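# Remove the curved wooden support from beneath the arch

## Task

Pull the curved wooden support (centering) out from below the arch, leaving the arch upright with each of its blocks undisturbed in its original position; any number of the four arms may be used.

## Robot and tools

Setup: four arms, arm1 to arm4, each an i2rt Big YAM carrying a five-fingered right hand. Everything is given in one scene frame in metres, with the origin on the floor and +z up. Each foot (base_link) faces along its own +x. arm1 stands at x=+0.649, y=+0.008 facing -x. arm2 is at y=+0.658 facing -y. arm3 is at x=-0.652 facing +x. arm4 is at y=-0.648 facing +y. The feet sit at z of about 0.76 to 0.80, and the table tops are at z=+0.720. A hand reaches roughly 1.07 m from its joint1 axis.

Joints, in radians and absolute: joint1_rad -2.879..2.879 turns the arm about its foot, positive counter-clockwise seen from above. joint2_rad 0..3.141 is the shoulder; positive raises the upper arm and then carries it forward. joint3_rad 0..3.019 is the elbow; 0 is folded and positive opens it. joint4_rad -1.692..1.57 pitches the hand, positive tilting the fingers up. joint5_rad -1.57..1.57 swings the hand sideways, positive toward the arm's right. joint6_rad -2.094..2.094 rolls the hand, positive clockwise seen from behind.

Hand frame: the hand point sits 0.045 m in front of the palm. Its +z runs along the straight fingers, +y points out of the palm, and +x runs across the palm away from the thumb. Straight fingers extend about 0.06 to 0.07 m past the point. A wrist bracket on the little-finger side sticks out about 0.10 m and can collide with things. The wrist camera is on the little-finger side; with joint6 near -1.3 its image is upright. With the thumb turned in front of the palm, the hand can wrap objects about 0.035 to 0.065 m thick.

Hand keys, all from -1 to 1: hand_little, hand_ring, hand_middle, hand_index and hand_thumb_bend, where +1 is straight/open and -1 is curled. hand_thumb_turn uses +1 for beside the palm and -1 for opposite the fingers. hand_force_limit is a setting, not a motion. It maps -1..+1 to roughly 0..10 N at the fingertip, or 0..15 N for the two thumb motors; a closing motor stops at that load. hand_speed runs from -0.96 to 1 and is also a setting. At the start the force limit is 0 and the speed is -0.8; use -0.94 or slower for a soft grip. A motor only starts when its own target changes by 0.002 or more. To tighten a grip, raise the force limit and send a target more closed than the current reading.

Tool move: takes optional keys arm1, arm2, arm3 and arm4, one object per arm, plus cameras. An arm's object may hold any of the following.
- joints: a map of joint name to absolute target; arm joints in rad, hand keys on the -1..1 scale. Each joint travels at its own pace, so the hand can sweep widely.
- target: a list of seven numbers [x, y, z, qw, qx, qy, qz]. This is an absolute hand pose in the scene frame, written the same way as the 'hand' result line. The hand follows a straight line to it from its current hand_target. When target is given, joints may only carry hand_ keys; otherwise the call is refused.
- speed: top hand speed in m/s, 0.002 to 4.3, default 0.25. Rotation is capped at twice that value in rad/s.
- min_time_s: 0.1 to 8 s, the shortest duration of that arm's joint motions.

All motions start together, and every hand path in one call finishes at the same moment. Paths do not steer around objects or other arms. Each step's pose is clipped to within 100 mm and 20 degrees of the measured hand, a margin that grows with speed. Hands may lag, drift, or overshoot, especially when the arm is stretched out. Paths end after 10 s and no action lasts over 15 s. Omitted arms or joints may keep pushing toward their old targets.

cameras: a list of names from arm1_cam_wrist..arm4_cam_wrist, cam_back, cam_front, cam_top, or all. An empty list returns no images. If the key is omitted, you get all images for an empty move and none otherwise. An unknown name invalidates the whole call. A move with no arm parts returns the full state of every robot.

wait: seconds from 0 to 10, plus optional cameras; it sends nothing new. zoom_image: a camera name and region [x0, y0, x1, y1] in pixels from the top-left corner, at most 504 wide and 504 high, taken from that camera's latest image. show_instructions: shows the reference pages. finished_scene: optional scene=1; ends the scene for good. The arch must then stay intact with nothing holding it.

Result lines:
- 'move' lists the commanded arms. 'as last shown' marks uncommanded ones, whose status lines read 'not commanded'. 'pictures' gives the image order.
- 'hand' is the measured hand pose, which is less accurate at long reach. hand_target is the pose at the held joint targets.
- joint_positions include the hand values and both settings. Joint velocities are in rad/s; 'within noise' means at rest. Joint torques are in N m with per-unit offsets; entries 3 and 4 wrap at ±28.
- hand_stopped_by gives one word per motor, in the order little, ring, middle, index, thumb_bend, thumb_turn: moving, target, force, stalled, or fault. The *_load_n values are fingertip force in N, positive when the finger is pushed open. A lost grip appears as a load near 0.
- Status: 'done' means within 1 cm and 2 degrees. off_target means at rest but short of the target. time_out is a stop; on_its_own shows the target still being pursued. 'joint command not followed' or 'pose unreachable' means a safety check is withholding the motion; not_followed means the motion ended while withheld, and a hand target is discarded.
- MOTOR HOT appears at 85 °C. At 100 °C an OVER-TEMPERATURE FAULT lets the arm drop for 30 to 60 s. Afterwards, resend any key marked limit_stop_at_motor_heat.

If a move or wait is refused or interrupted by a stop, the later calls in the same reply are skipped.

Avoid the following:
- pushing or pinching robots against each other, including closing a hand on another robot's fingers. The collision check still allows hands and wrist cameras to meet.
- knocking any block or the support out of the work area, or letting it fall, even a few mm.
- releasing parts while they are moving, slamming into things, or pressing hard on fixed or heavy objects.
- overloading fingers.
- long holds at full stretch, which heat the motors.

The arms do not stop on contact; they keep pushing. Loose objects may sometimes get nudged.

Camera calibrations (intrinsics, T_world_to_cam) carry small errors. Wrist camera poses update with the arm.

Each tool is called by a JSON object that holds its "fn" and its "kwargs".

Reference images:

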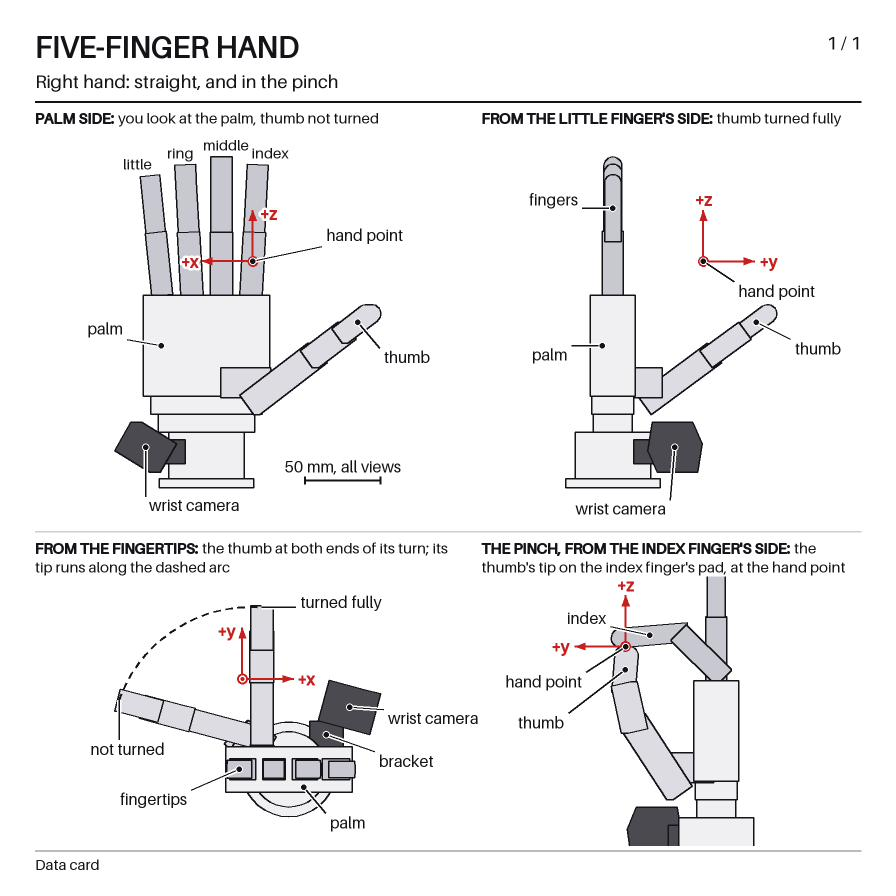

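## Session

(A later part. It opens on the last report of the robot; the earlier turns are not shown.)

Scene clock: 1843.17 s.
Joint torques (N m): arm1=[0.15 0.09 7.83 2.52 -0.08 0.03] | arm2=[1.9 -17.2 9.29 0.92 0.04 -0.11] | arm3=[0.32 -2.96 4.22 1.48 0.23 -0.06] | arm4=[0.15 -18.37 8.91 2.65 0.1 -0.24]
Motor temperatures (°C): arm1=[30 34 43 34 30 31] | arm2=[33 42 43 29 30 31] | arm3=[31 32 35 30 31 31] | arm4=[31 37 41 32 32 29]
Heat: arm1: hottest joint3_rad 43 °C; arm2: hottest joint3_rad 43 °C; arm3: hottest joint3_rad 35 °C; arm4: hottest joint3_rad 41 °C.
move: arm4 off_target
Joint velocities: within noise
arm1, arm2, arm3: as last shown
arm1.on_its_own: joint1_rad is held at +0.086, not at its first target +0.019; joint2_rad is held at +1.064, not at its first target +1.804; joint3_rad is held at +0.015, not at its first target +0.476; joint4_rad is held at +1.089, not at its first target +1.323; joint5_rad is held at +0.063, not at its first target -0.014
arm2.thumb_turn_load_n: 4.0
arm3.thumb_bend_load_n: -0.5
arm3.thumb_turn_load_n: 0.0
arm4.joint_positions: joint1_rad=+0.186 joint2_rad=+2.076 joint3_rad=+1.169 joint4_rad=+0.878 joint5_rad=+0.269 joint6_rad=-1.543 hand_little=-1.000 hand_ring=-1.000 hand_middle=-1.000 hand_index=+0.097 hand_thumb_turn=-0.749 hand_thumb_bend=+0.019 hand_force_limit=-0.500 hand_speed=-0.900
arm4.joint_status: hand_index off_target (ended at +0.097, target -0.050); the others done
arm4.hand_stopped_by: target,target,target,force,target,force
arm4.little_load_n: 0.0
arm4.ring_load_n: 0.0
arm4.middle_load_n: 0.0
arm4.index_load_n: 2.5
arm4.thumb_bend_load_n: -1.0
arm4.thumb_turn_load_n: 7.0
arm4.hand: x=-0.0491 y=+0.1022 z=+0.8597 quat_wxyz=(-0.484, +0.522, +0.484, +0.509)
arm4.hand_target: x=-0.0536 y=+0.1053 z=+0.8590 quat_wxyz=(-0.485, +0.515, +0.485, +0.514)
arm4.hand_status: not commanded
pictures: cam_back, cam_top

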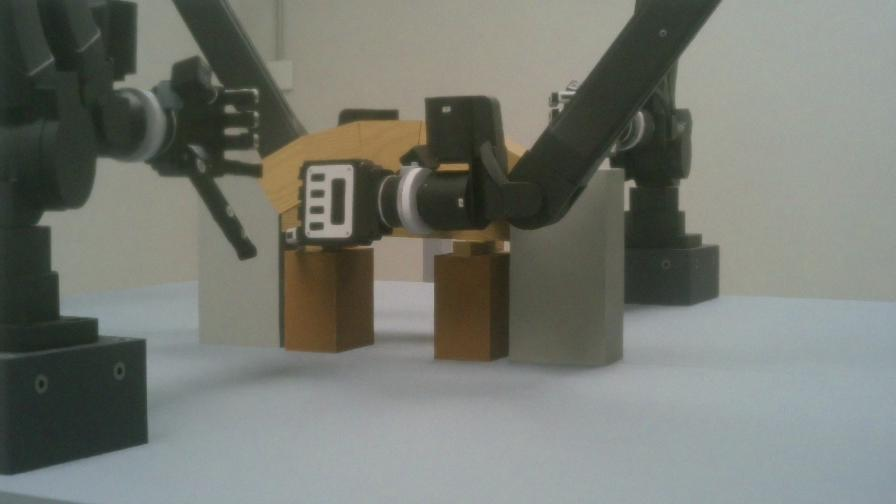

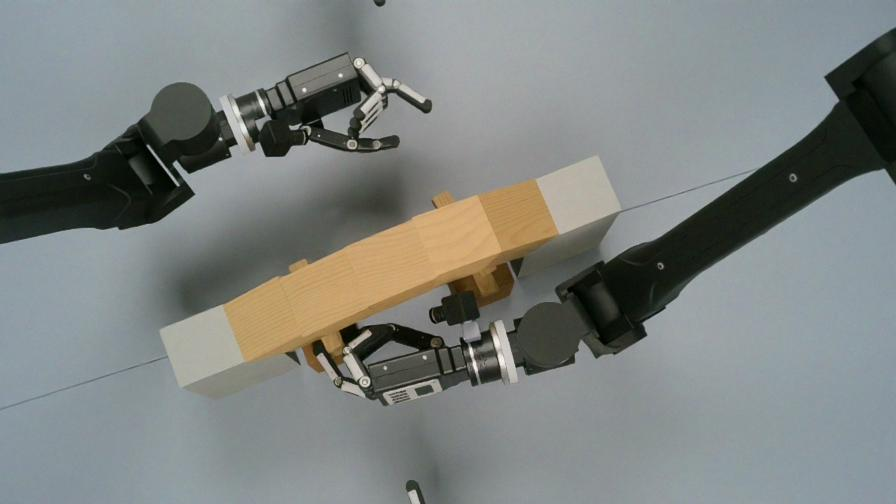

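{"fn": "move", "kwargs": {"arm4": {"joints": {"hand_index": -0.1, "hand_thumb_bend": -0.05, "hand_force_limit": 0.05, "hand_speed": -0.9}}, "cameras": ["cam_top"]}}

{"fn": "zoom_image", "kwargs": {"camera": "cam_top", "region": [280, 310, 400, 410]}}

Scene clock: 1849.60 s.
Joint torques (N m): arm1=[-0.38 0.79 7.75 2.47 -0.11 0.05] | arm2=[2.02 -17.38 9.29 0.88 0.04 -0.1] | arm3=[0.15 -3.14 4.22 1.54 0.23 -0.08] | arm4=[0.38 -18.14 8.95 2.8 0.08 -0.24]
Motor temperatures (°C): arm1=[30 34 43 34 30 31] | arm2=[33 42 43 29 30 31] | arm3=[31 32 35 30 31 31] | arm4=[31 37 41 32 32 29]
Heat: arm1: hottest joint3_rad 43 °C; arm2: hottest joint3_rad 43 °C; arm3: hottest joint3_rad 35 °C; arm4: hottest joint3_rad 41 °C.
move: arm4 off_target
Joint velocities: within noise
arm1, arm2, arm3: as last shown
arm1.on_its_own: joint1_rad is held at +0.086, not at its first target +0.019; joint2_rad is held at +1.064, not at its first target +1.804; joint3_rad is held at +0.015, not at its first target +0.476; joint4_rad is held at +1.089, not at its first target +1.323; joint5_rad is held at +0.063, not at its first target -0.014
arm2.middle_load_n: 1.0
arm3.thumb_bend_load_n: 0.0
arm4.joint_positions: joint1_rad=+0.187 joint2_rad=+2.076 joint3_rad=+1.169 joint4_rad=+0.878 joint5_rad=+0.269 joint6_rad=-1.543 hand_little=-1.000 hand_ring=-1.000 hand_middle=-1.000 hand_index=+0.081 hand_thumb_turn=-0.749 hand_thumb_bend=-0.045 hand_force_limit=+0.050 hand_speed=-0.900
arm4.joint_status: hand_index off_target (ended at +0.081, target -0.100); the others done
arm4.hand_stopped_by: target,target,target,force,target,force
arm4.little_load_n: 0.0
arm4.ring_load_n: 0.0
arm4.middle_load_n: 0.0
arm4.index_load_n: 8.0
arm4.thumb_bend_load_n: 5.5
arm4.thumb_turn_load_n: 7.5
arm4.hand: x=-0.0494 y=+0.1022 z=+0.8597 quat_wxyz=(-0.484, +0.522, +0.485, +0.509)
arm4.hand_target: x=-0.0536 y=+0.1053 z=+0.8591 quat_wxyz=(-0.485, +0.515, +0.485, +0.514)
arm4.hand_status: not commanded

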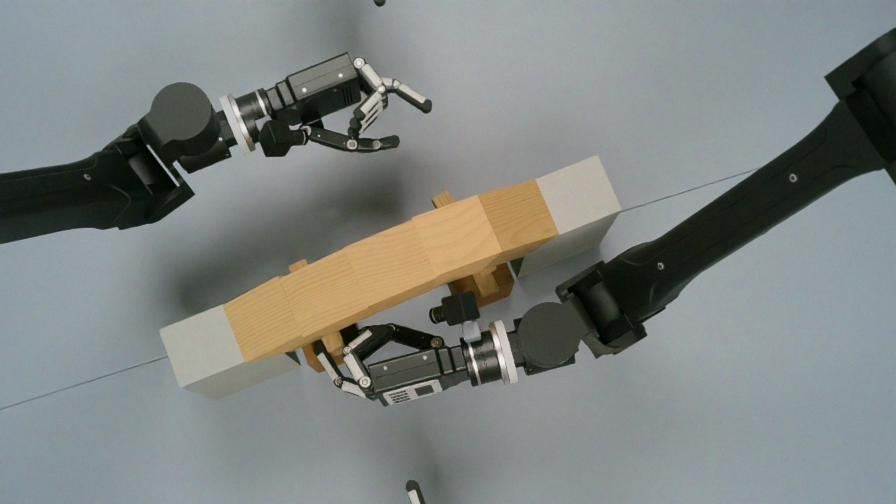

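Scaled by 4.200 from the camera's image (finer frame: 1280x720).

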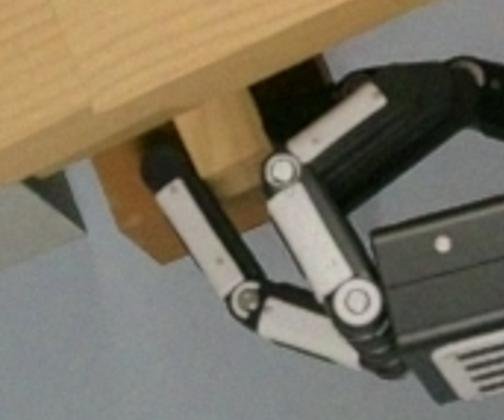

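{"fn": "move", "kwargs": {"arm4": {"target": [-0.071, 0.1039, 0.859, 0.4852, -0.5144, -0.4852, -0.5144], "speed": 0.01}, "cameras": ["cam_top", "cam_back"]}}

{"fn": "zoom_image", "kwargs": {"camera": "cam_top", "region": [280, 310, 400, 410]}}

{"fn": "zoom_image", "kwargs": {"camera": "cam_top", "region": [200, 180, 380, 320]}}

Scene clock: 1856.87 s.
Joint torques (N m): arm1=[-0.15 0.56 7.8 2.56 -0.08 0] | arm2=[1.9 -17.32 9.31 0.92 0.05 -0.09] | arm3=[0.5 -3.49 4.12 1.48 0.23 -0.09] | arm4=[0.73 -18.14 9.61 2.52 0.07 -0.22]
Motor temperatures (°C): arm1=[30 34 43 34 30 31] | arm2=[33 42 43 29 30 31] | arm3=[31 32 35 30 31 31] | arm4=[31 36 41 32 32 29]
Heat: arm1: hottest joint3_rad 43 °C; arm2: hottest joint3_rad 43 °C; arm3: hottest joint3_rad 35 °C; arm4: hottest joint3_rad 41 °C.
move: arm4 off_target
Joint velocities: within noise
arm1, arm2, arm3: as last shown
arm1.on_its_own: joint1_rad is held at +0.086, not at its first target +0.019; joint2_rad is held at +1.064, not at its first target +1.804; joint3_rad is held at +0.015, not at its first target +0.476; joint4_rad is held at +1.089, not at its first target +1.323; joint5_rad is held at +0.063, not at its first target -0.014
arm2.middle_load_n: 0.5
arm2.thumb_turn_load_n: 4.5
arm4.joint_positions: joint1_rad=+0.211 joint2_rad=+2.078 joint3_rad=+1.169 joint4_rad=+0.878 joint5_rad=+0.300 joint6_rad=-1.543 hand_little=-1.000 hand_ring=-1.000 hand_middle=-1.000 hand_index=+0.081 hand_thumb_turn=-0.749 hand_thumb_bend=-0.045 hand_force_limit=+0.050 hand_speed=-0.900
arm4.joint_status: not commanded
arm4.hand_stopped_by: target,target,target,force,target,force
arm4.little_load_n: 0.0
arm4.ring_load_n: 0.0
arm4.middle_load_n: 0.0
arm4.index_load_n: 3.5
arm4.thumb_bend_load_n: 3.0
arm4.thumb_turn_load_n: 8.0
arm4.hand: x=-0.0614 y=+0.0986 z=+0.8588 quat_wxyz=(-0.482, +0.524, +0.483, +0.510)
arm4.hand_target: x=-0.0711 y=+0.1036 z=+0.8590 quat_wxyz=(-0.485, +0.515, +0.485, +0.514)
arm4.hand_status: off_target (0.011 m and 1.2 deg from the pose sent, 0.022 m and 1.1 deg at the start)
pictures: cam_back, cam_top

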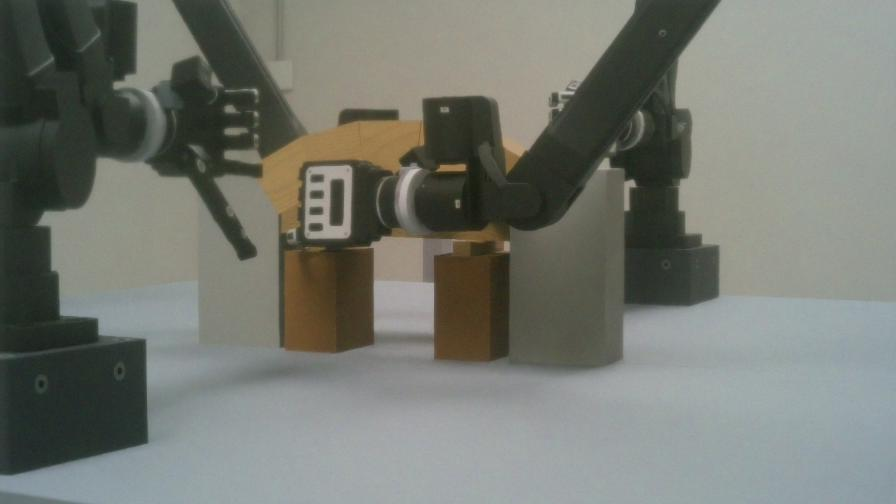

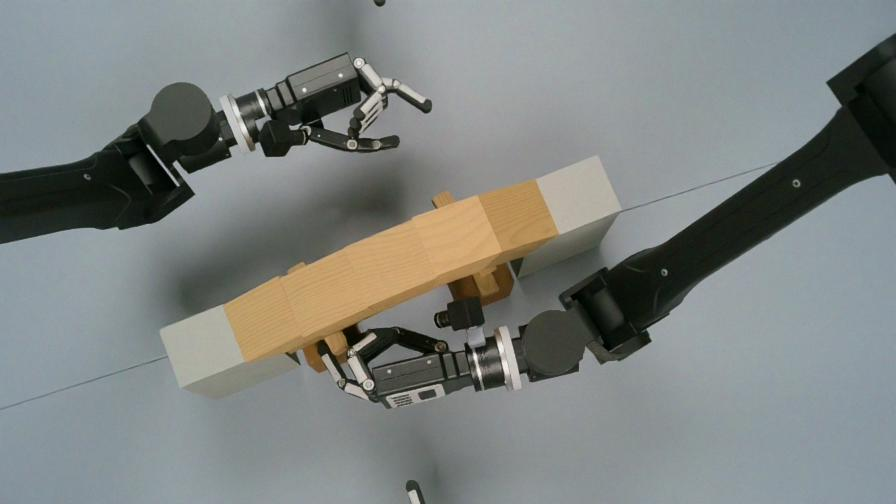

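Scaled by 4.200 from the camera's image (finer frame: 1280x720).

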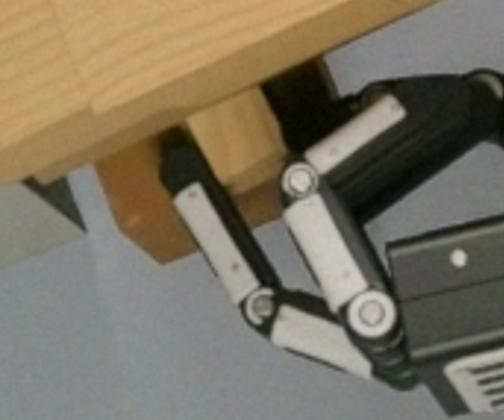

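Scaled by 2.800 from the camera's image (finer frame: 1280x720).

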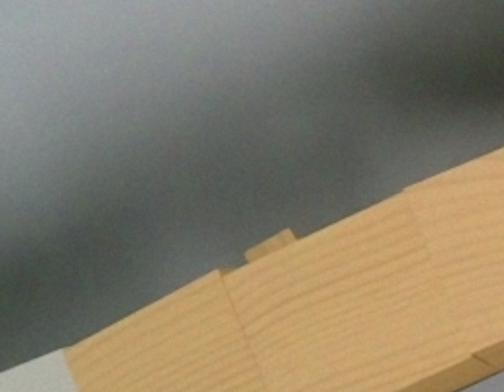

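{"fn": "move", "kwargs": {"arm4": {"joints": {"hand_index": -0.15, "hand_thumb_bend": -0.12, "hand_force_limit": 0.3, "hand_speed": -0.92}}, "cameras": ["cam_top"]}}

{"fn": "zoom_image", "kwargs": {"camera": "cam_top", "region": [280, 310, 400, 410]}}

Scene clock: 1865.93 s.
Joint torques (N m): arm1=[0.32 0.21 7.83 2.41 -0.12 0.06] | arm2=[1.96 -17.26 9.29 0.87 0.04 -0.11] | arm3=[0.09 -2.9 4.26 1.48 0.2 -0.07] | arm4=[0.15 -18.02 9.55 2.59 0.06 -0.23]
Motor temperatures (°C): arm1=[30 34 43 34 30 31] | arm2=[33 42 43 29 30 31] | arm3=[31 32 35 30 31 31] | arm4=[31 37 41 32 32 29]
Heat: arm1: hottest joint3_rad 43 °C; arm2: hottest joint3_rad 43 °C; arm3: hottest joint3_rad 35 °C; arm4: hottest joint3_rad 41 °C.
move: arm4 done
Joint velocities: within noise
arm1, arm2, arm3: as last shown
arm1.thumb_bend_load_n: 0.5
arm1.on_its_own: joint1_rad is held at +0.086, not at its first target +0.019; joint2_rad is held at +1.064, not at its first target +1.804; joint3_rad is held at +0.015, not at its first target +0.476; joint4_rad is held at +1.089, not at its first target +1.323; joint5_rad is held at +0.063, not at its first target -0.014
arm2.ring_load_n: -0.5
arm2.thumb_turn_load_n: 4.0
arm4.joint_positions: joint1_rad=+0.215 joint2_rad=+2.079 joint3_rad=+1.169 joint4_rad=+0.878 joint5_rad=+0.300 joint6_rad=-1.543 hand_little=-1.000 hand_ring=-1.000 hand_middle=-1.000 hand_index=-0.150 hand_thumb_turn=-0.749 hand_thumb_bend=-0.116 hand_force_limit=+0.300 hand_speed=-0.920
arm4.joint_status: all done
arm4.hand_stopped_by: target,target,target,target,target,force
arm4.little_load_n: 0.0
arm4.ring_load_n: 0.0
arm4.middle_load_n: 0.0
arm4.index_load_n: 0.0
arm4.thumb_bend_load_n: 4.0
arm4.thumb_turn_load_n: 10.5
arm4.hand: x=-0.0643 y=+0.0984 z=+0.8580 quat_wxyz=(-0.482, +0.523, +0.484, +0.509)
arm4.hand_target: x=-0.0709 y=+0.1036 z=+0.8592 quat_wxyz=(-0.485, +0.515, +0.485, +0.514)
arm4.hand_status: not commanded

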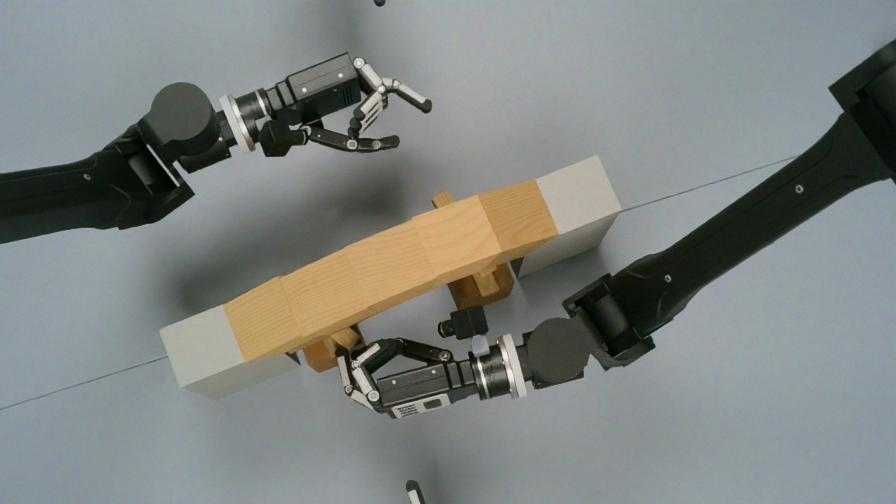

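Scaled by 4.200 from the camera's image (finer frame: 1280x720).

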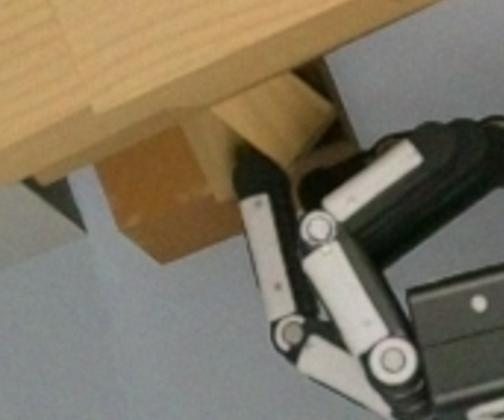

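{"fn": "zoom_image", "kwargs": {"camera": "cam_top", "region": [200, 180, 380, 320]}}

{"fn": "zoom_image", "kwargs": {"camera": "cam_top", "region": [260, 180, 440, 320]}}

{"fn": "move", "kwargs": {"cameras": ["arm4_cam_wrist", "arm3_cam_wrist", "cam_front", "cam_back"]}}

Scaled by 2.800 from the camera's image (finer frame: 1280x720).

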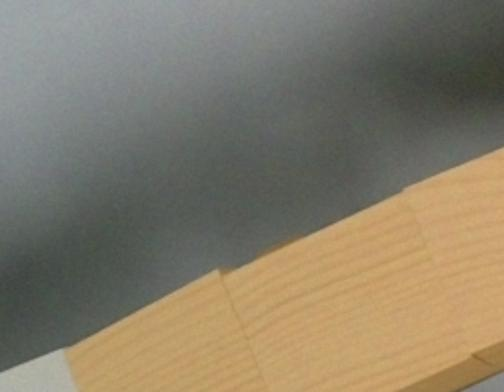

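Scaled by 2.800 from the camera's image (finer frame: 1280x720).

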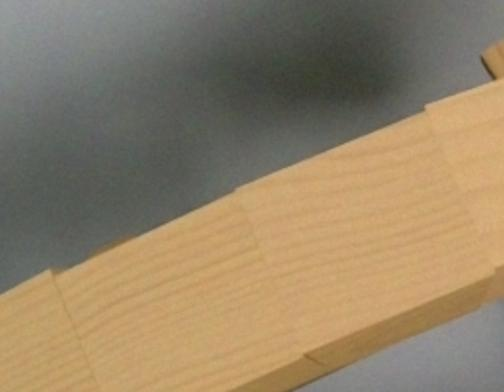

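Scene clock: 1873.57 s.
Joint torques (N m): arm1=[0.32 0.5 7.71 2.62 -0.11 0.03] | arm2=[2.02 -17.26 9.32 0.88 0.03 -0.11] | arm3=[0.44 -3.19 4.16 1.57 0.21 -0.08] | arm4=[0.44 -18.02 9.55 2.55 0.05 -0.22]
Motor temperatures (°C): arm1=[30 34 43 34 30 31] | arm2=[32 42 43 29 30 31] | arm3=[30 32 35 30 31 31] | arm4=[31 37 41 32 32 29]
Heat: arm1: hottest joint3_rad 43 °C; arm2: hottest joint3_rad 43 °C; arm3: hottest joint3_rad 35 °C; arm4: hottest joint3_rad 41 °C.
Joint velocities: within noise
arm1.joint_positions: joint1_rad=+0.090 joint2_rad=+1.060 joint3_rad=+0.003 joint4_rad=+1.071 joint5_rad=+0.066 joint6_rad=-1.580 hand_little=-1.000 hand_ring=-1.000 hand_middle=-1.000 hand_index=+1.000 hand_thumb_turn=+1.000 hand_thumb_bend=+1.000 hand_force_limit=+0.000 hand_speed=-0.800
arm1.joint_status: not commanded
arm1.hand_stopped_by: target,target,target,target,target,target
arm1.little_load_n: 0.0
arm1.ring_load_n: 0.0
arm1.middle_load_n: 0.0
arm1.index_load_n: 0.0
arm1.thumb_bend_load_n: 0.0
arm1.thumb_turn_load_n: -0.5
arm1.on_its_own: joint1_rad is held at +0.086, not at its first target +0.019; joint2_rad is held at +1.064, not at its first target +1.804; joint3_rad is held at +0.015, not at its first target +0.476; joint4_rad is held at +1.089, not at its first target +1.323; joint5_rad is held at +0.063, not at its first target -0.014
arm1.hand: x=+0.2944 y=+0.0337 z=+0.9312 quat_wxyz=(+0.713, +0.026, -0.700, +0.025) (m; scene frame)
arm1.hand_target: x=+0.2895 y=+0.0338 z=+0.9400 quat_wxyz=(+0.722, +0.025, -0.691, +0.026) (m; scene frame)
arm1.hand_status: not commanded
arm2.joint_positions: joint1_rad=+0.322 joint2_rad=+1.987 joint3_rad=+0.973 joint4_rad=+1.008 joint5_rad=+0.269 joint6_rad=-1.567 hand_little=-1.000 hand_ring=-1.000 hand_middle=-1.000 hand_index=+0.300 hand_thumb_turn=-0.799 hand_thumb_bend=+0.299 hand_force_limit=+0.000 hand_speed=-0.800
arm2.joint_status: not commanded
arm2.hand_stopped_by: target,target,target,target,target,target
arm2.little_load_n: 0.0
arm2.ring_load_n: 0.0
arm2.middle_load_n: 0.5
arm2.index_load_n: 0.0
arm2.thumb_bend_load_n: -2.0
arm2.thumb_turn_load_n: 4.0
arm2.hand: x=+0.1222 y=-0.0235 z=+0.8521 quat_wxyz=(+0.476, +0.519, -0.484, +0.519) (m; scene frame)
arm2.hand_target: x=+0.1300 y=-0.0334 z=+0.8570 quat_wxyz=(+0.479, +0.520, -0.479, +0.520) (m; scene frame)
arm2.hand_status: not commanded
arm3.joint_positions: joint1_rad=+0.318 joint2_rad=+1.223 joint3_rad=+0.090 joint4_rad=+1.154 joint5_rad=+0.226 joint6_rad=-1.567 hand_little=-1.000 hand_ring=-1.000 hand_middle=-1.000 hand_index=+1.000 hand_thumb_turn=+1.000 hand_thumb_bend=+1.000 hand_force_limit=+0.000 hand_speed=-0.800
arm3.joint_status: not commanded
arm3.hand_stopped_by: target,target,target,target,target,target
arm3.little_load_n: 0.0
arm3.ring_load_n: 0.0
arm3.middle_load_n: 0.0
arm3.index_load_n: 0.0
arm3.thumb_bend_load_n: 0.0
arm3.thumb_turn_load_n: 0.0
arm3.hand: x=-0.2682 y=+0.0191 z=+0.9326 quat_wxyz=(-0.029, +0.702, +0.023, +0.711) (m; scene frame)
arm3.hand_target: x=-0.2700 y=+0.0219 z=+0.9299 quat_wxyz=(-0.029, +0.706, +0.029, +0.707) (m; scene frame)
arm3.hand_status: not commanded
arm4.joint_positions: joint1_rad=+0.215 joint2_rad=+2.079 joint3_rad=+1.169 joint4_rad=+0.878 joint5_rad=+0.300 joint6_rad=-1.543 hand_little=-1.000 hand_ring=-1.000 hand_middle=-1.000 hand_index=-0.150 hand_thumb_turn=-0.749 hand_thumb_bend=-0.116 hand_force_limit=+0.300 hand_speed=-0.920
arm4.joint_status: all done
arm4.hand_stopped_by: target,target,target,target,target,force
arm4.little_load_n: 0.5
arm4.ring_load_n: 0.0
arm4.middle_load_n: 0.0
arm4.index_load_n: 0.5
arm4.thumb_bend_load_n: 4.0
arm4.thumb_turn_load_n: 10.5
arm4.hand: x=-0.0643 y=+0.0984 z=+0.8580 quat_wxyz=(-0.482, +0.523, +0.484, +0.509) (m; scene frame)
arm4.hand_target: x=-0.0709 y=+0.1036 z=+0.8592 quat_wxyz=(-0.485, +0.515, +0.485, +0.514) (m; scene frame)
arm4.hand_status: not commanded
pictures: arm3_cam_wrist, arm4_cam_wrist, cam_back, cam_front
camera_calibration:
arm3_cam_wrist: T_world_to_cam=[[0.08571, -0.96322, 0.2547, -0.19084], [-0.48447, -0.26367, -0.83413, 0.65466], [0.8706, -0.0519, -0.48925, 0.8012]] pos_world=[-0.364, 0.03038, 0.98667]
arm4_cam_wrist: T_world_to_cam=[[0.98073, -0.03877, 0.19148, -0.09354], [0.13891, -0.5508, -0.823, 0.76822], [0.13738, 0.83374, -0.5348, 0.50219]] pos_world=[-0.08397, 0.00081, 0.91873]

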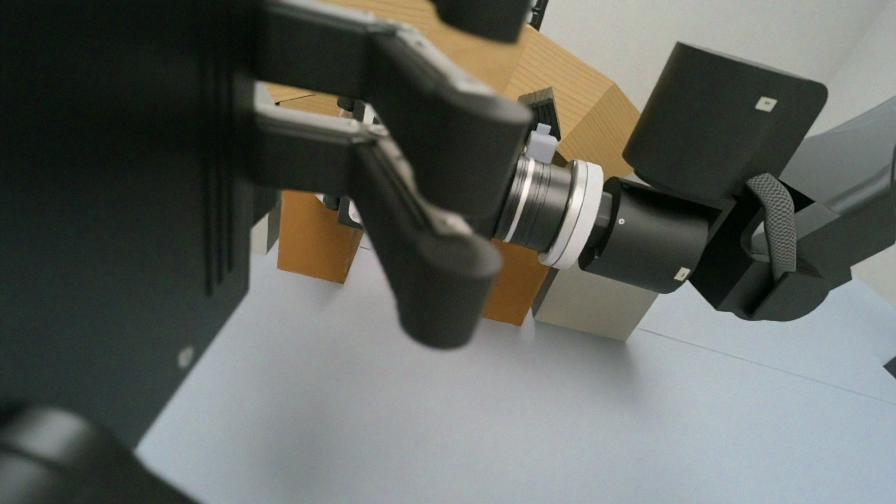

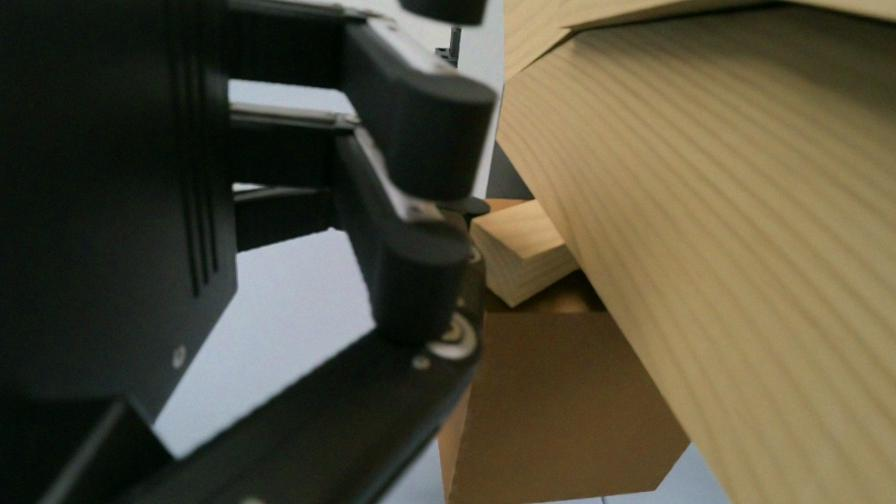

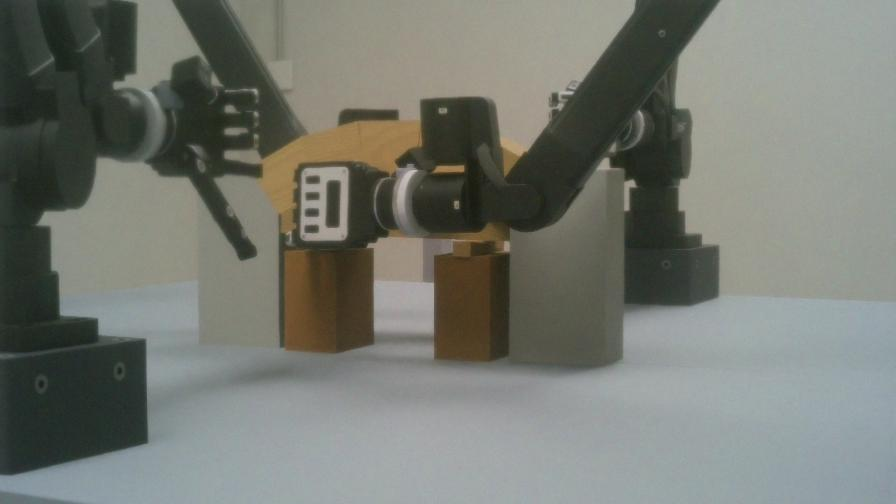

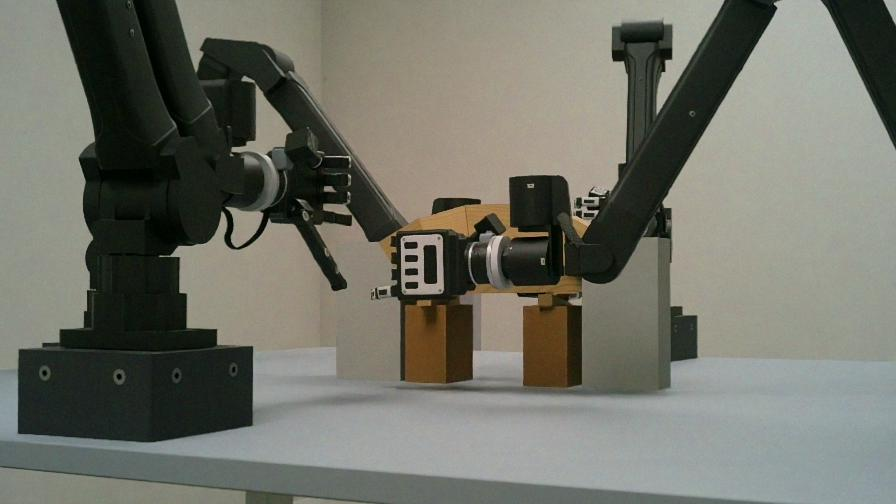

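{"fn": "zoom_image", "kwargs": {"camera": "cam_front", "region": [370, 180, 620, 400]}}

{"fn": "zoom_image", "kwargs": {"camera": "arm4_cam_wrist", "region": [400, 0, 896, 350]}}

{"fn": "zoom_image", "kwargs": {"camera": "cam_back", "region": [230, 100, 560, 380]}}

Scaled by 2.016 from the camera's image (finer frame: 1280x720).

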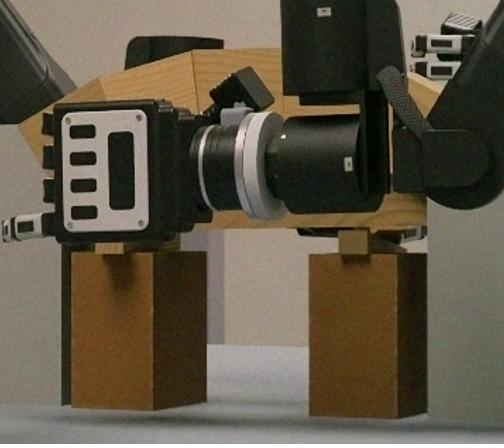

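Scaled by 1.016 from the camera's image (finer frame: 1280x720).

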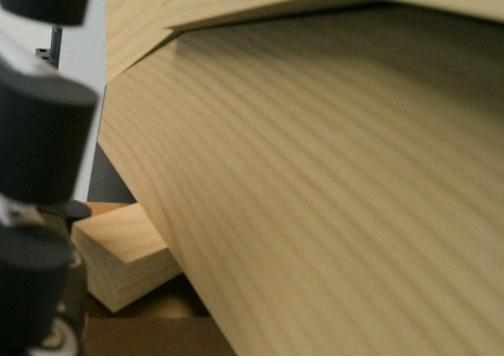

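Scaled by 1.527 from the camera's image (finer frame: 1280x720).

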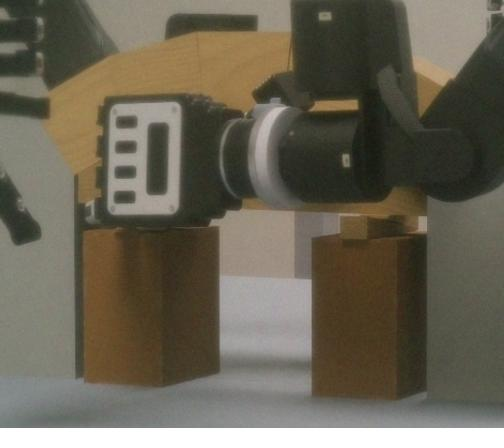

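{"fn": "move", "kwargs": {"arm4": {"joints": {"hand_index": 0.35, "hand_thumb_bend": 0.3, "hand_speed": -0.8}}, "cameras": ["cam_top"]}}

{"fn": "zoom_image", "kwargs": {"camera": "cam_top", "region": [280, 310, 400, 410]}}

Scene clock: 1915.67 s.
Joint torques (N m): arm1=[0.32 -0.09 7.87 2.51 -0.06 0.01] | arm2=[1.9 -17.44 9.29 0.9 0.04 -0.11] | arm3=[0.15 -3.31 4.23 1.57 0.2 -0.08] | arm4=[-0.56 -18.08 9.7 2.61 0.05 -0.21]
Motor temperatures (°C): arm1=[30 34 43 34 30 31] | arm2=[32 42 43 29 30 31] | arm3=[30 32 34 30 31 31] | arm4=[31 38 42 32 32 29]
Heat: arm1: hottest joint3_rad 43 °C; arm2: hottest joint3_rad 43 °C; arm3: hottest joint3_rad 34 °C; arm4: hottest joint3_rad 42 °C.
move: arm4 done
Joint velocities: within noise
arm1, arm2, arm3: as last shown
arm1.middle_load_n: 0.5
arm1.thumb_turn_load_n: 0.0
arm1.on_its_own: joint1_rad is held at +0.086, not at its first target +0.019; joint2_rad is held at +1.064, not at its first target +1.804; joint3_rad is held at +0.015, not at its first target +0.476; joint4_rad is held at +1.089, not at its first target +1.323; joint5_rad is held at +0.063, not at its first target -0.014
arm4.joint_positions: joint1_rad=+0.222 joint2_rad=+2.079 joint3_rad=+1.169 joint4_rad=+0.878 joint5_rad=+0.300 joint6_rad=-1.543 hand_little=-1.000 hand_ring=-1.000 hand_middle=-1.000 hand_index=+0.350 hand_thumb_turn=-0.750 hand_thumb_bend=+0.299 hand_force_limit=+0.300 hand_speed=-0.800
arm4.joint_status: all done
arm4.hand_stopped_by: target,target,target,target,target,force
arm4.little_load_n: 0.0
arm4.ring_load_n: 0.0
arm4.middle_load_n: 1.0
arm4.index_load_n: 0.0
arm4.thumb_bend_load_n: -1.5
arm4.thumb_turn_load_n: 0.5
arm4.hand: x=-0.0698 y=+0.0979 z=+0.8579 quat_wxyz=(-0.484, +0.521, +0.486, +0.507)
arm4.hand_target: x=-0.0711 y=+0.1036 z=+0.8592 quat_wxyz=(-0.485, +0.514, +0.485, +0.514)
arm4.hand_status: not commanded

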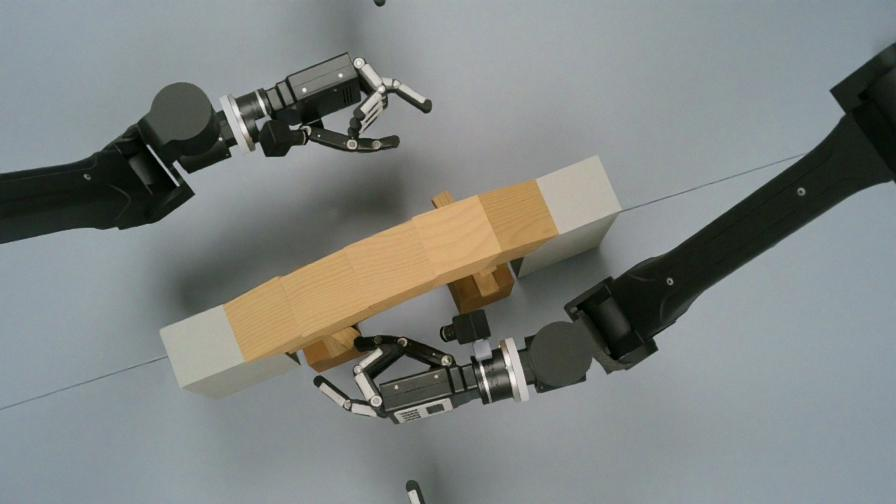

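Scaled by 4.200 from the camera's image (finer frame: 1280x720).

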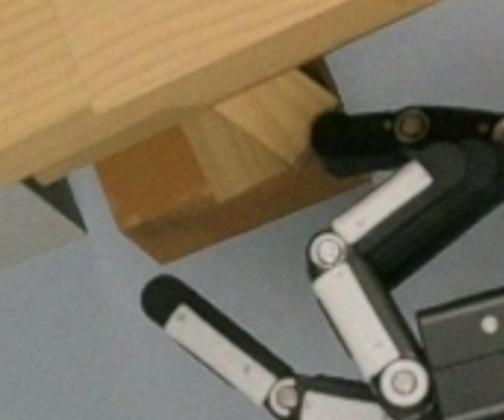

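{"fn": "move", "kwargs": {"arm4": {"target": [-0.17, 0.085, 0.87, 0.4852, -0.5144, -0.4852, -0.5144], "speed": 0.08}}}

{"fn": "move", "kwargs": {"arm4": {"target": [-0.19, -0.18, 0.93, 0.4852, -0.5144, -0.4852, -0.5144], "speed": 0.15}, "cameras": ["cam_top", "cam_back", "cam_front", "arm3_cam_wrist"]}}

{"fn": "zoom_image", "kwargs": {"camera": "cam_top", "region": [280, 310, 400, 410]}}

{"fn": "zoom_image", "kwargs": {"camera": "cam_back", "region": [230, 100, 560, 380]}}

{"fn": "zoom_image", "kwargs": {"camera": "cam_front", "region": [370, 180, 620, 400]}}

Scene clock: 1927.80 s.
Joint torques (N m): arm1=[0.91 -0.09 7.73 2.5 -0.13 0.07] | arm2=[1.96 -17.32 9.29 0.9 0.04 -0.11] | arm3=[0.26 -3.37 4.14 1.47 0.25 -0.06] | arm4=[0.09 -18.55 12.1 1.28 0.09 -0.22]
Motor temperatures (°C): arm1=[30 34 43 34 30 31] | arm2=[32 42 43 29 30 31] | arm3=[30 32 34 30 31 31] | arm4=[31 38 42 32 32 29]
Heat: arm1: hottest joint3_rad 43 °C; arm2: hottest joint3_rad 43 °C; arm3: hottest joint3_rad 34 °C; arm4: hottest joint3_rad 42 °C.
move: arm4 off_target
Joint velocities: within noise
arm1, arm2, arm3: as last shown
arm1.middle_load_n: 0.0
arm1.on_its_own: joint1_rad is held at +0.086, not at its first target +0.019; joint2_rad is held at +1.064, not at its first target +1.804; joint3_rad is held at +0.015, not at its first target +0.476; joint4_rad is held at +1.089, not at its first target +1.323; joint5_rad is held at +0.063, not at its first target -0.014
arm2.thumb_bend_load_n: -1.5
arm2.thumb_turn_load_n: 4.5
arm4.joint_positions: joint1_rad=+0.389 joint2_rad=+2.079 joint3_rad=+1.188 joint4_rad=+0.862 joint5_rad=+0.469 joint6_rad=-1.543 hand_little=-1.000 hand_ring=-1.000 hand_middle=-1.000 hand_index=+0.350 hand_thumb_turn=-0.750 hand_thumb_bend=+0.299 hand_force_limit=+0.300 hand_speed=-0.800
arm4.joint_status: not commanded
arm4.hand_stopped_by: target,target,target,target,target,force
arm4.little_load_n: 0.0
arm4.ring_load_n: 0.0
arm4.middle_load_n: 0.5
arm4.index_load_n: 0.0
arm4.thumb_bend_load_n: 0.0
arm4.thumb_turn_load_n: 0.5
arm4.hand: x=-0.1624 y=+0.0725 z=+0.8625 quat_wxyz=(-0.484, +0.520, +0.486, +0.510)
arm4.hand_target: x=-0.1700 y=+0.0841 z=+0.8702 quat_wxyz=(-0.485, +0.514, +0.485, +0.514)
arm4.hand_status: off_target (0.016 m and 0.8 deg from the pose sent, 0.102 m and 1.1 deg at the start)
pictures: none

Scene clock: 1930.20 s.
Joint torques (N m): arm1=[0.5 0.56 7.71 2.43 -0.09 0.03] | arm2=[2.02 -17.32 9.28 0.87 0.04 -0.1] | arm3=[0.5 -3.14 4.18 1.39 0.23 -0.08] | arm4=[0.26 -12.51 6.53 2.13 0.11 -0.15]
Motor temperatures (°C): arm1=[30 34 43 34 30 31] | arm2=[32 42 43 29 30 31] | arm3=[30 32 34 30 31 31] | arm4=[31 38 42 32 32 29]
Heat: arm1: hottest joint3_rad 43 °C; arm2: hottest joint3_rad 43 °C; arm3: hottest joint3_rad 34 °C; arm4: hottest joint3_rad 42 °C.
move: arm4 done
Joint velocities: within noise
arm1, arm2, arm3: as last shown
arm1.on_its_own: joint1_rad is held at +0.086, not at its first target +0.019; joint2_rad is held at +1.064, not at its first target +1.804; joint3_rad is held at +0.015, not at its first target +0.476; joint4_rad is held at +1.089, not at its first target +1.323; joint5_rad is held at +0.063, not at its first target -0.014
arm2.thumb_bend_load_n: -2.0
arm4.joint_positions: joint1_rad=+0.717 joint2_rad=+1.567 joint3_rad=+0.615 joint4_rad=+0.926 joint5_rad=+0.800 joint6_rad=-1.543 hand_little=-1.000 hand_ring=-1.000 hand_middle=-1.000 hand_index=+0.350 hand_thumb_turn=-0.750 hand_thumb_bend=+0.299 hand_force_limit=+0.300 hand_speed=-0.800
arm4.joint_status: not commanded
arm4.hand_stopped_by: target,target,target,target,target,force
arm4.little_load_n: 0.0
arm4.ring_load_n: 0.0
arm4.middle_load_n: 0.5
arm4.index_load_n: 0.0
arm4.thumb_bend_load_n: -0.5
arm4.thumb_turn_load_n: 1.0
arm4.hand: x=-0.1898 y=-0.1759 z=+0.9278 quat_wxyz=(-0.483, +0.517, +0.485, +0.514)
arm4.hand_target: x=-0.1901 y=-0.1799 z=+0.9300 quat_wxyz=(-0.485, +0.514, +0.485, +0.514)
arm4.hand_status: done (0.005 m and 0.4 deg from the pose sent, 0.263 m and 0.8 deg at the start)
pictures: arm3_cam_wrist, cam_back, cam_front, cam_top
arm3_cam_wrist: T_world_to_cam=[[0.08571, -0.96322, 0.2547, -0.19084], [-0.48447, -0.26367, -0.83413, 0.65466], [0.8706, -0.0519, -0.48925, 0.8012]] pos_world=[-0.364, 0.03038, 0.98667]

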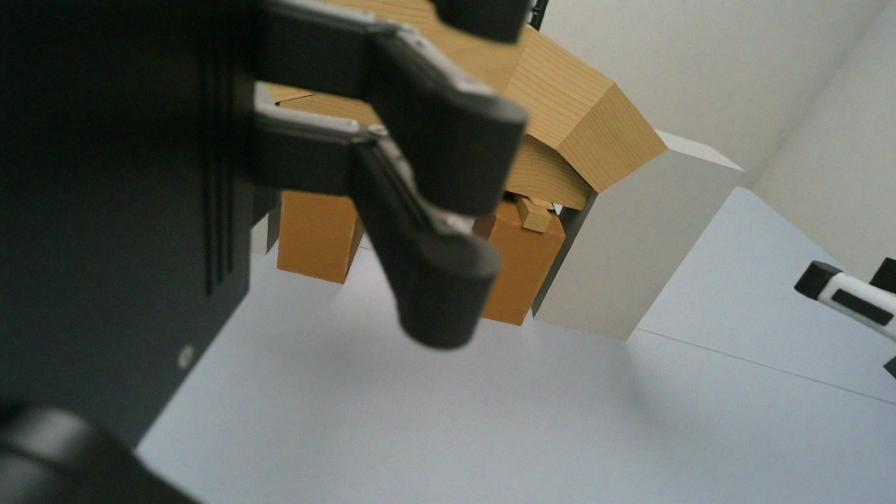

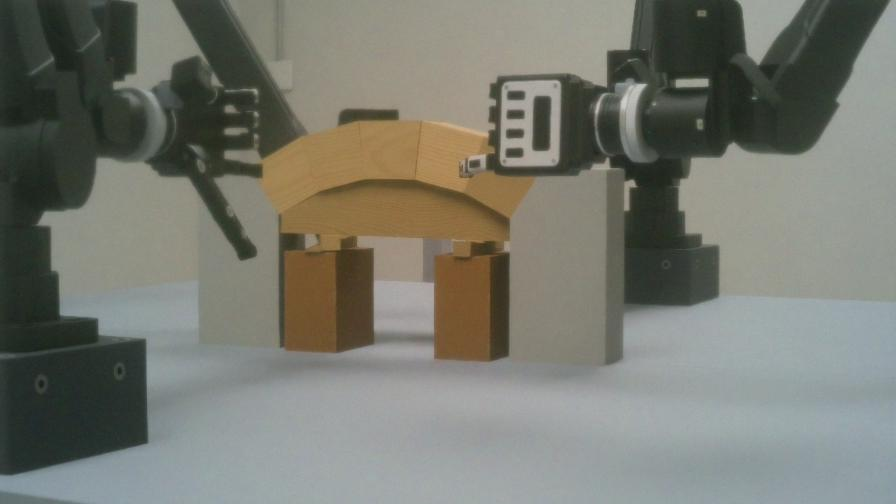

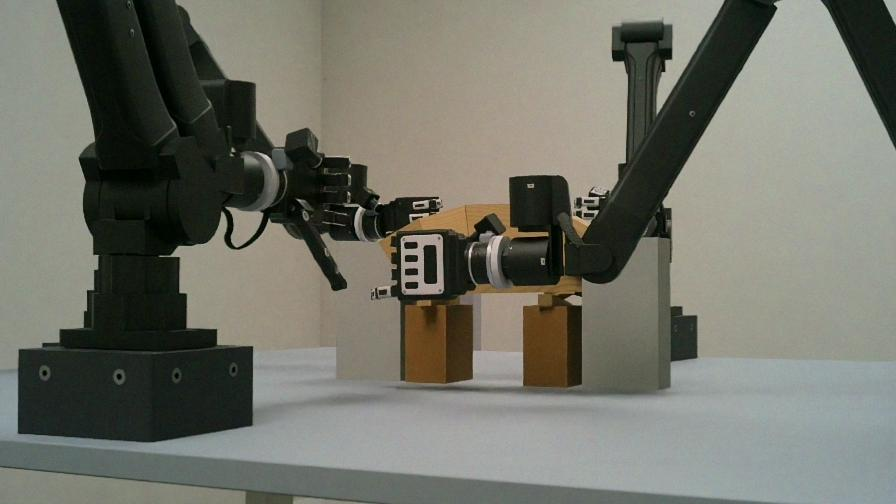

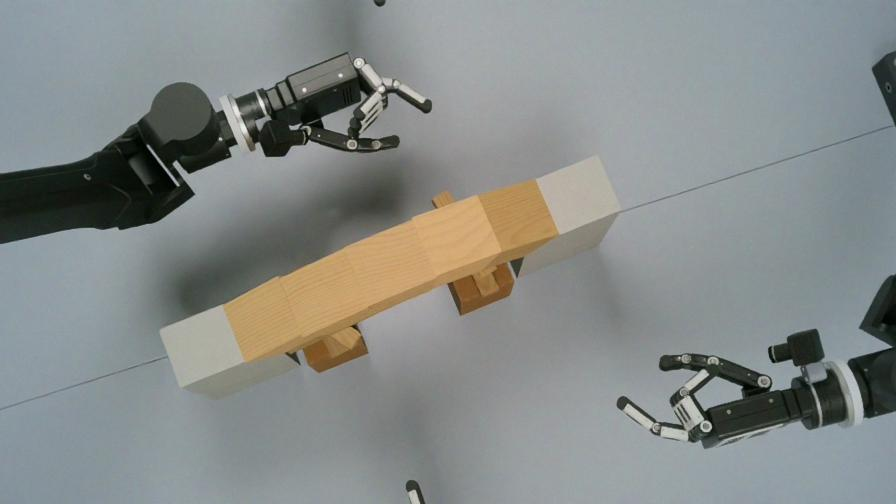

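Scaled by 4.200 from the camera's image (finer frame: 1280x720).

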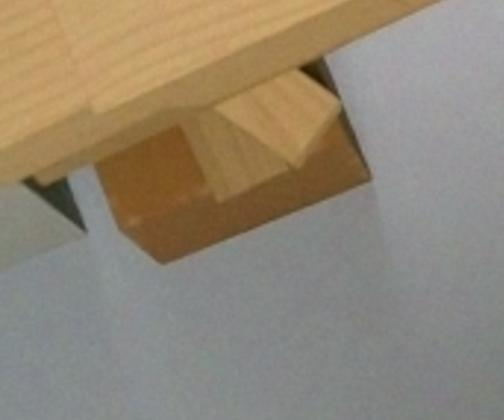

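Scaled by 1.527 from the camera's image (finer frame: 1280x720).

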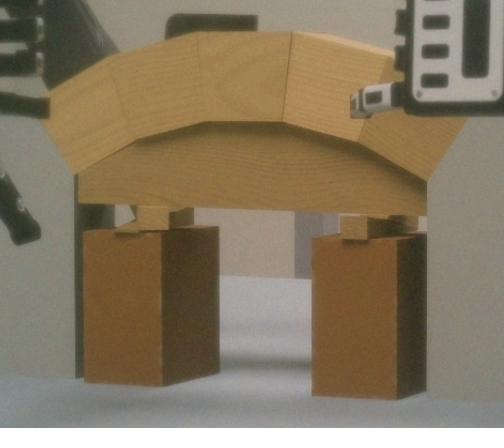

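Scaled by 2.016 from the camera's image (finer frame: 1280x720).

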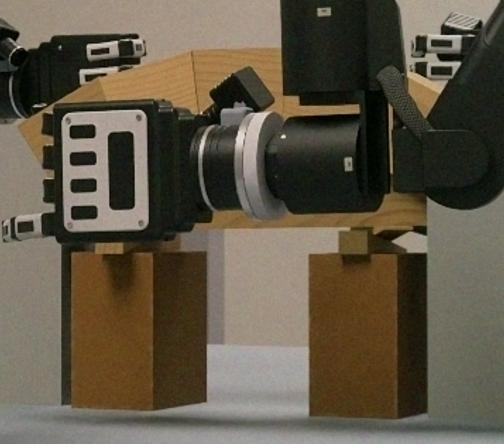

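{"fn": "zoom_image", "kwargs": {"camera": "cam_back", "region": [250, 110, 400, 260]}}

{"fn": "zoom_image", "kwargs": {"camera": "cam_back", "region": [390, 110, 540, 260]}}

Scaled by 3.360 from the camera's image (finer frame: 1280x720).

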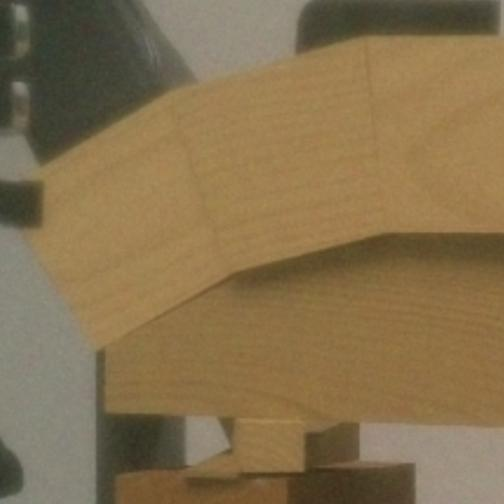

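Scaled by 3.360 from the camera's image (finer frame: 1280x720).

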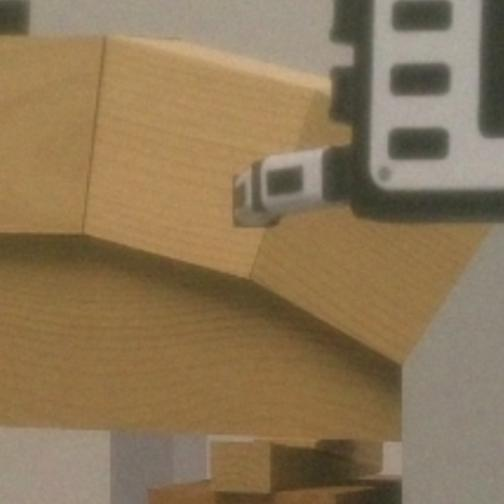

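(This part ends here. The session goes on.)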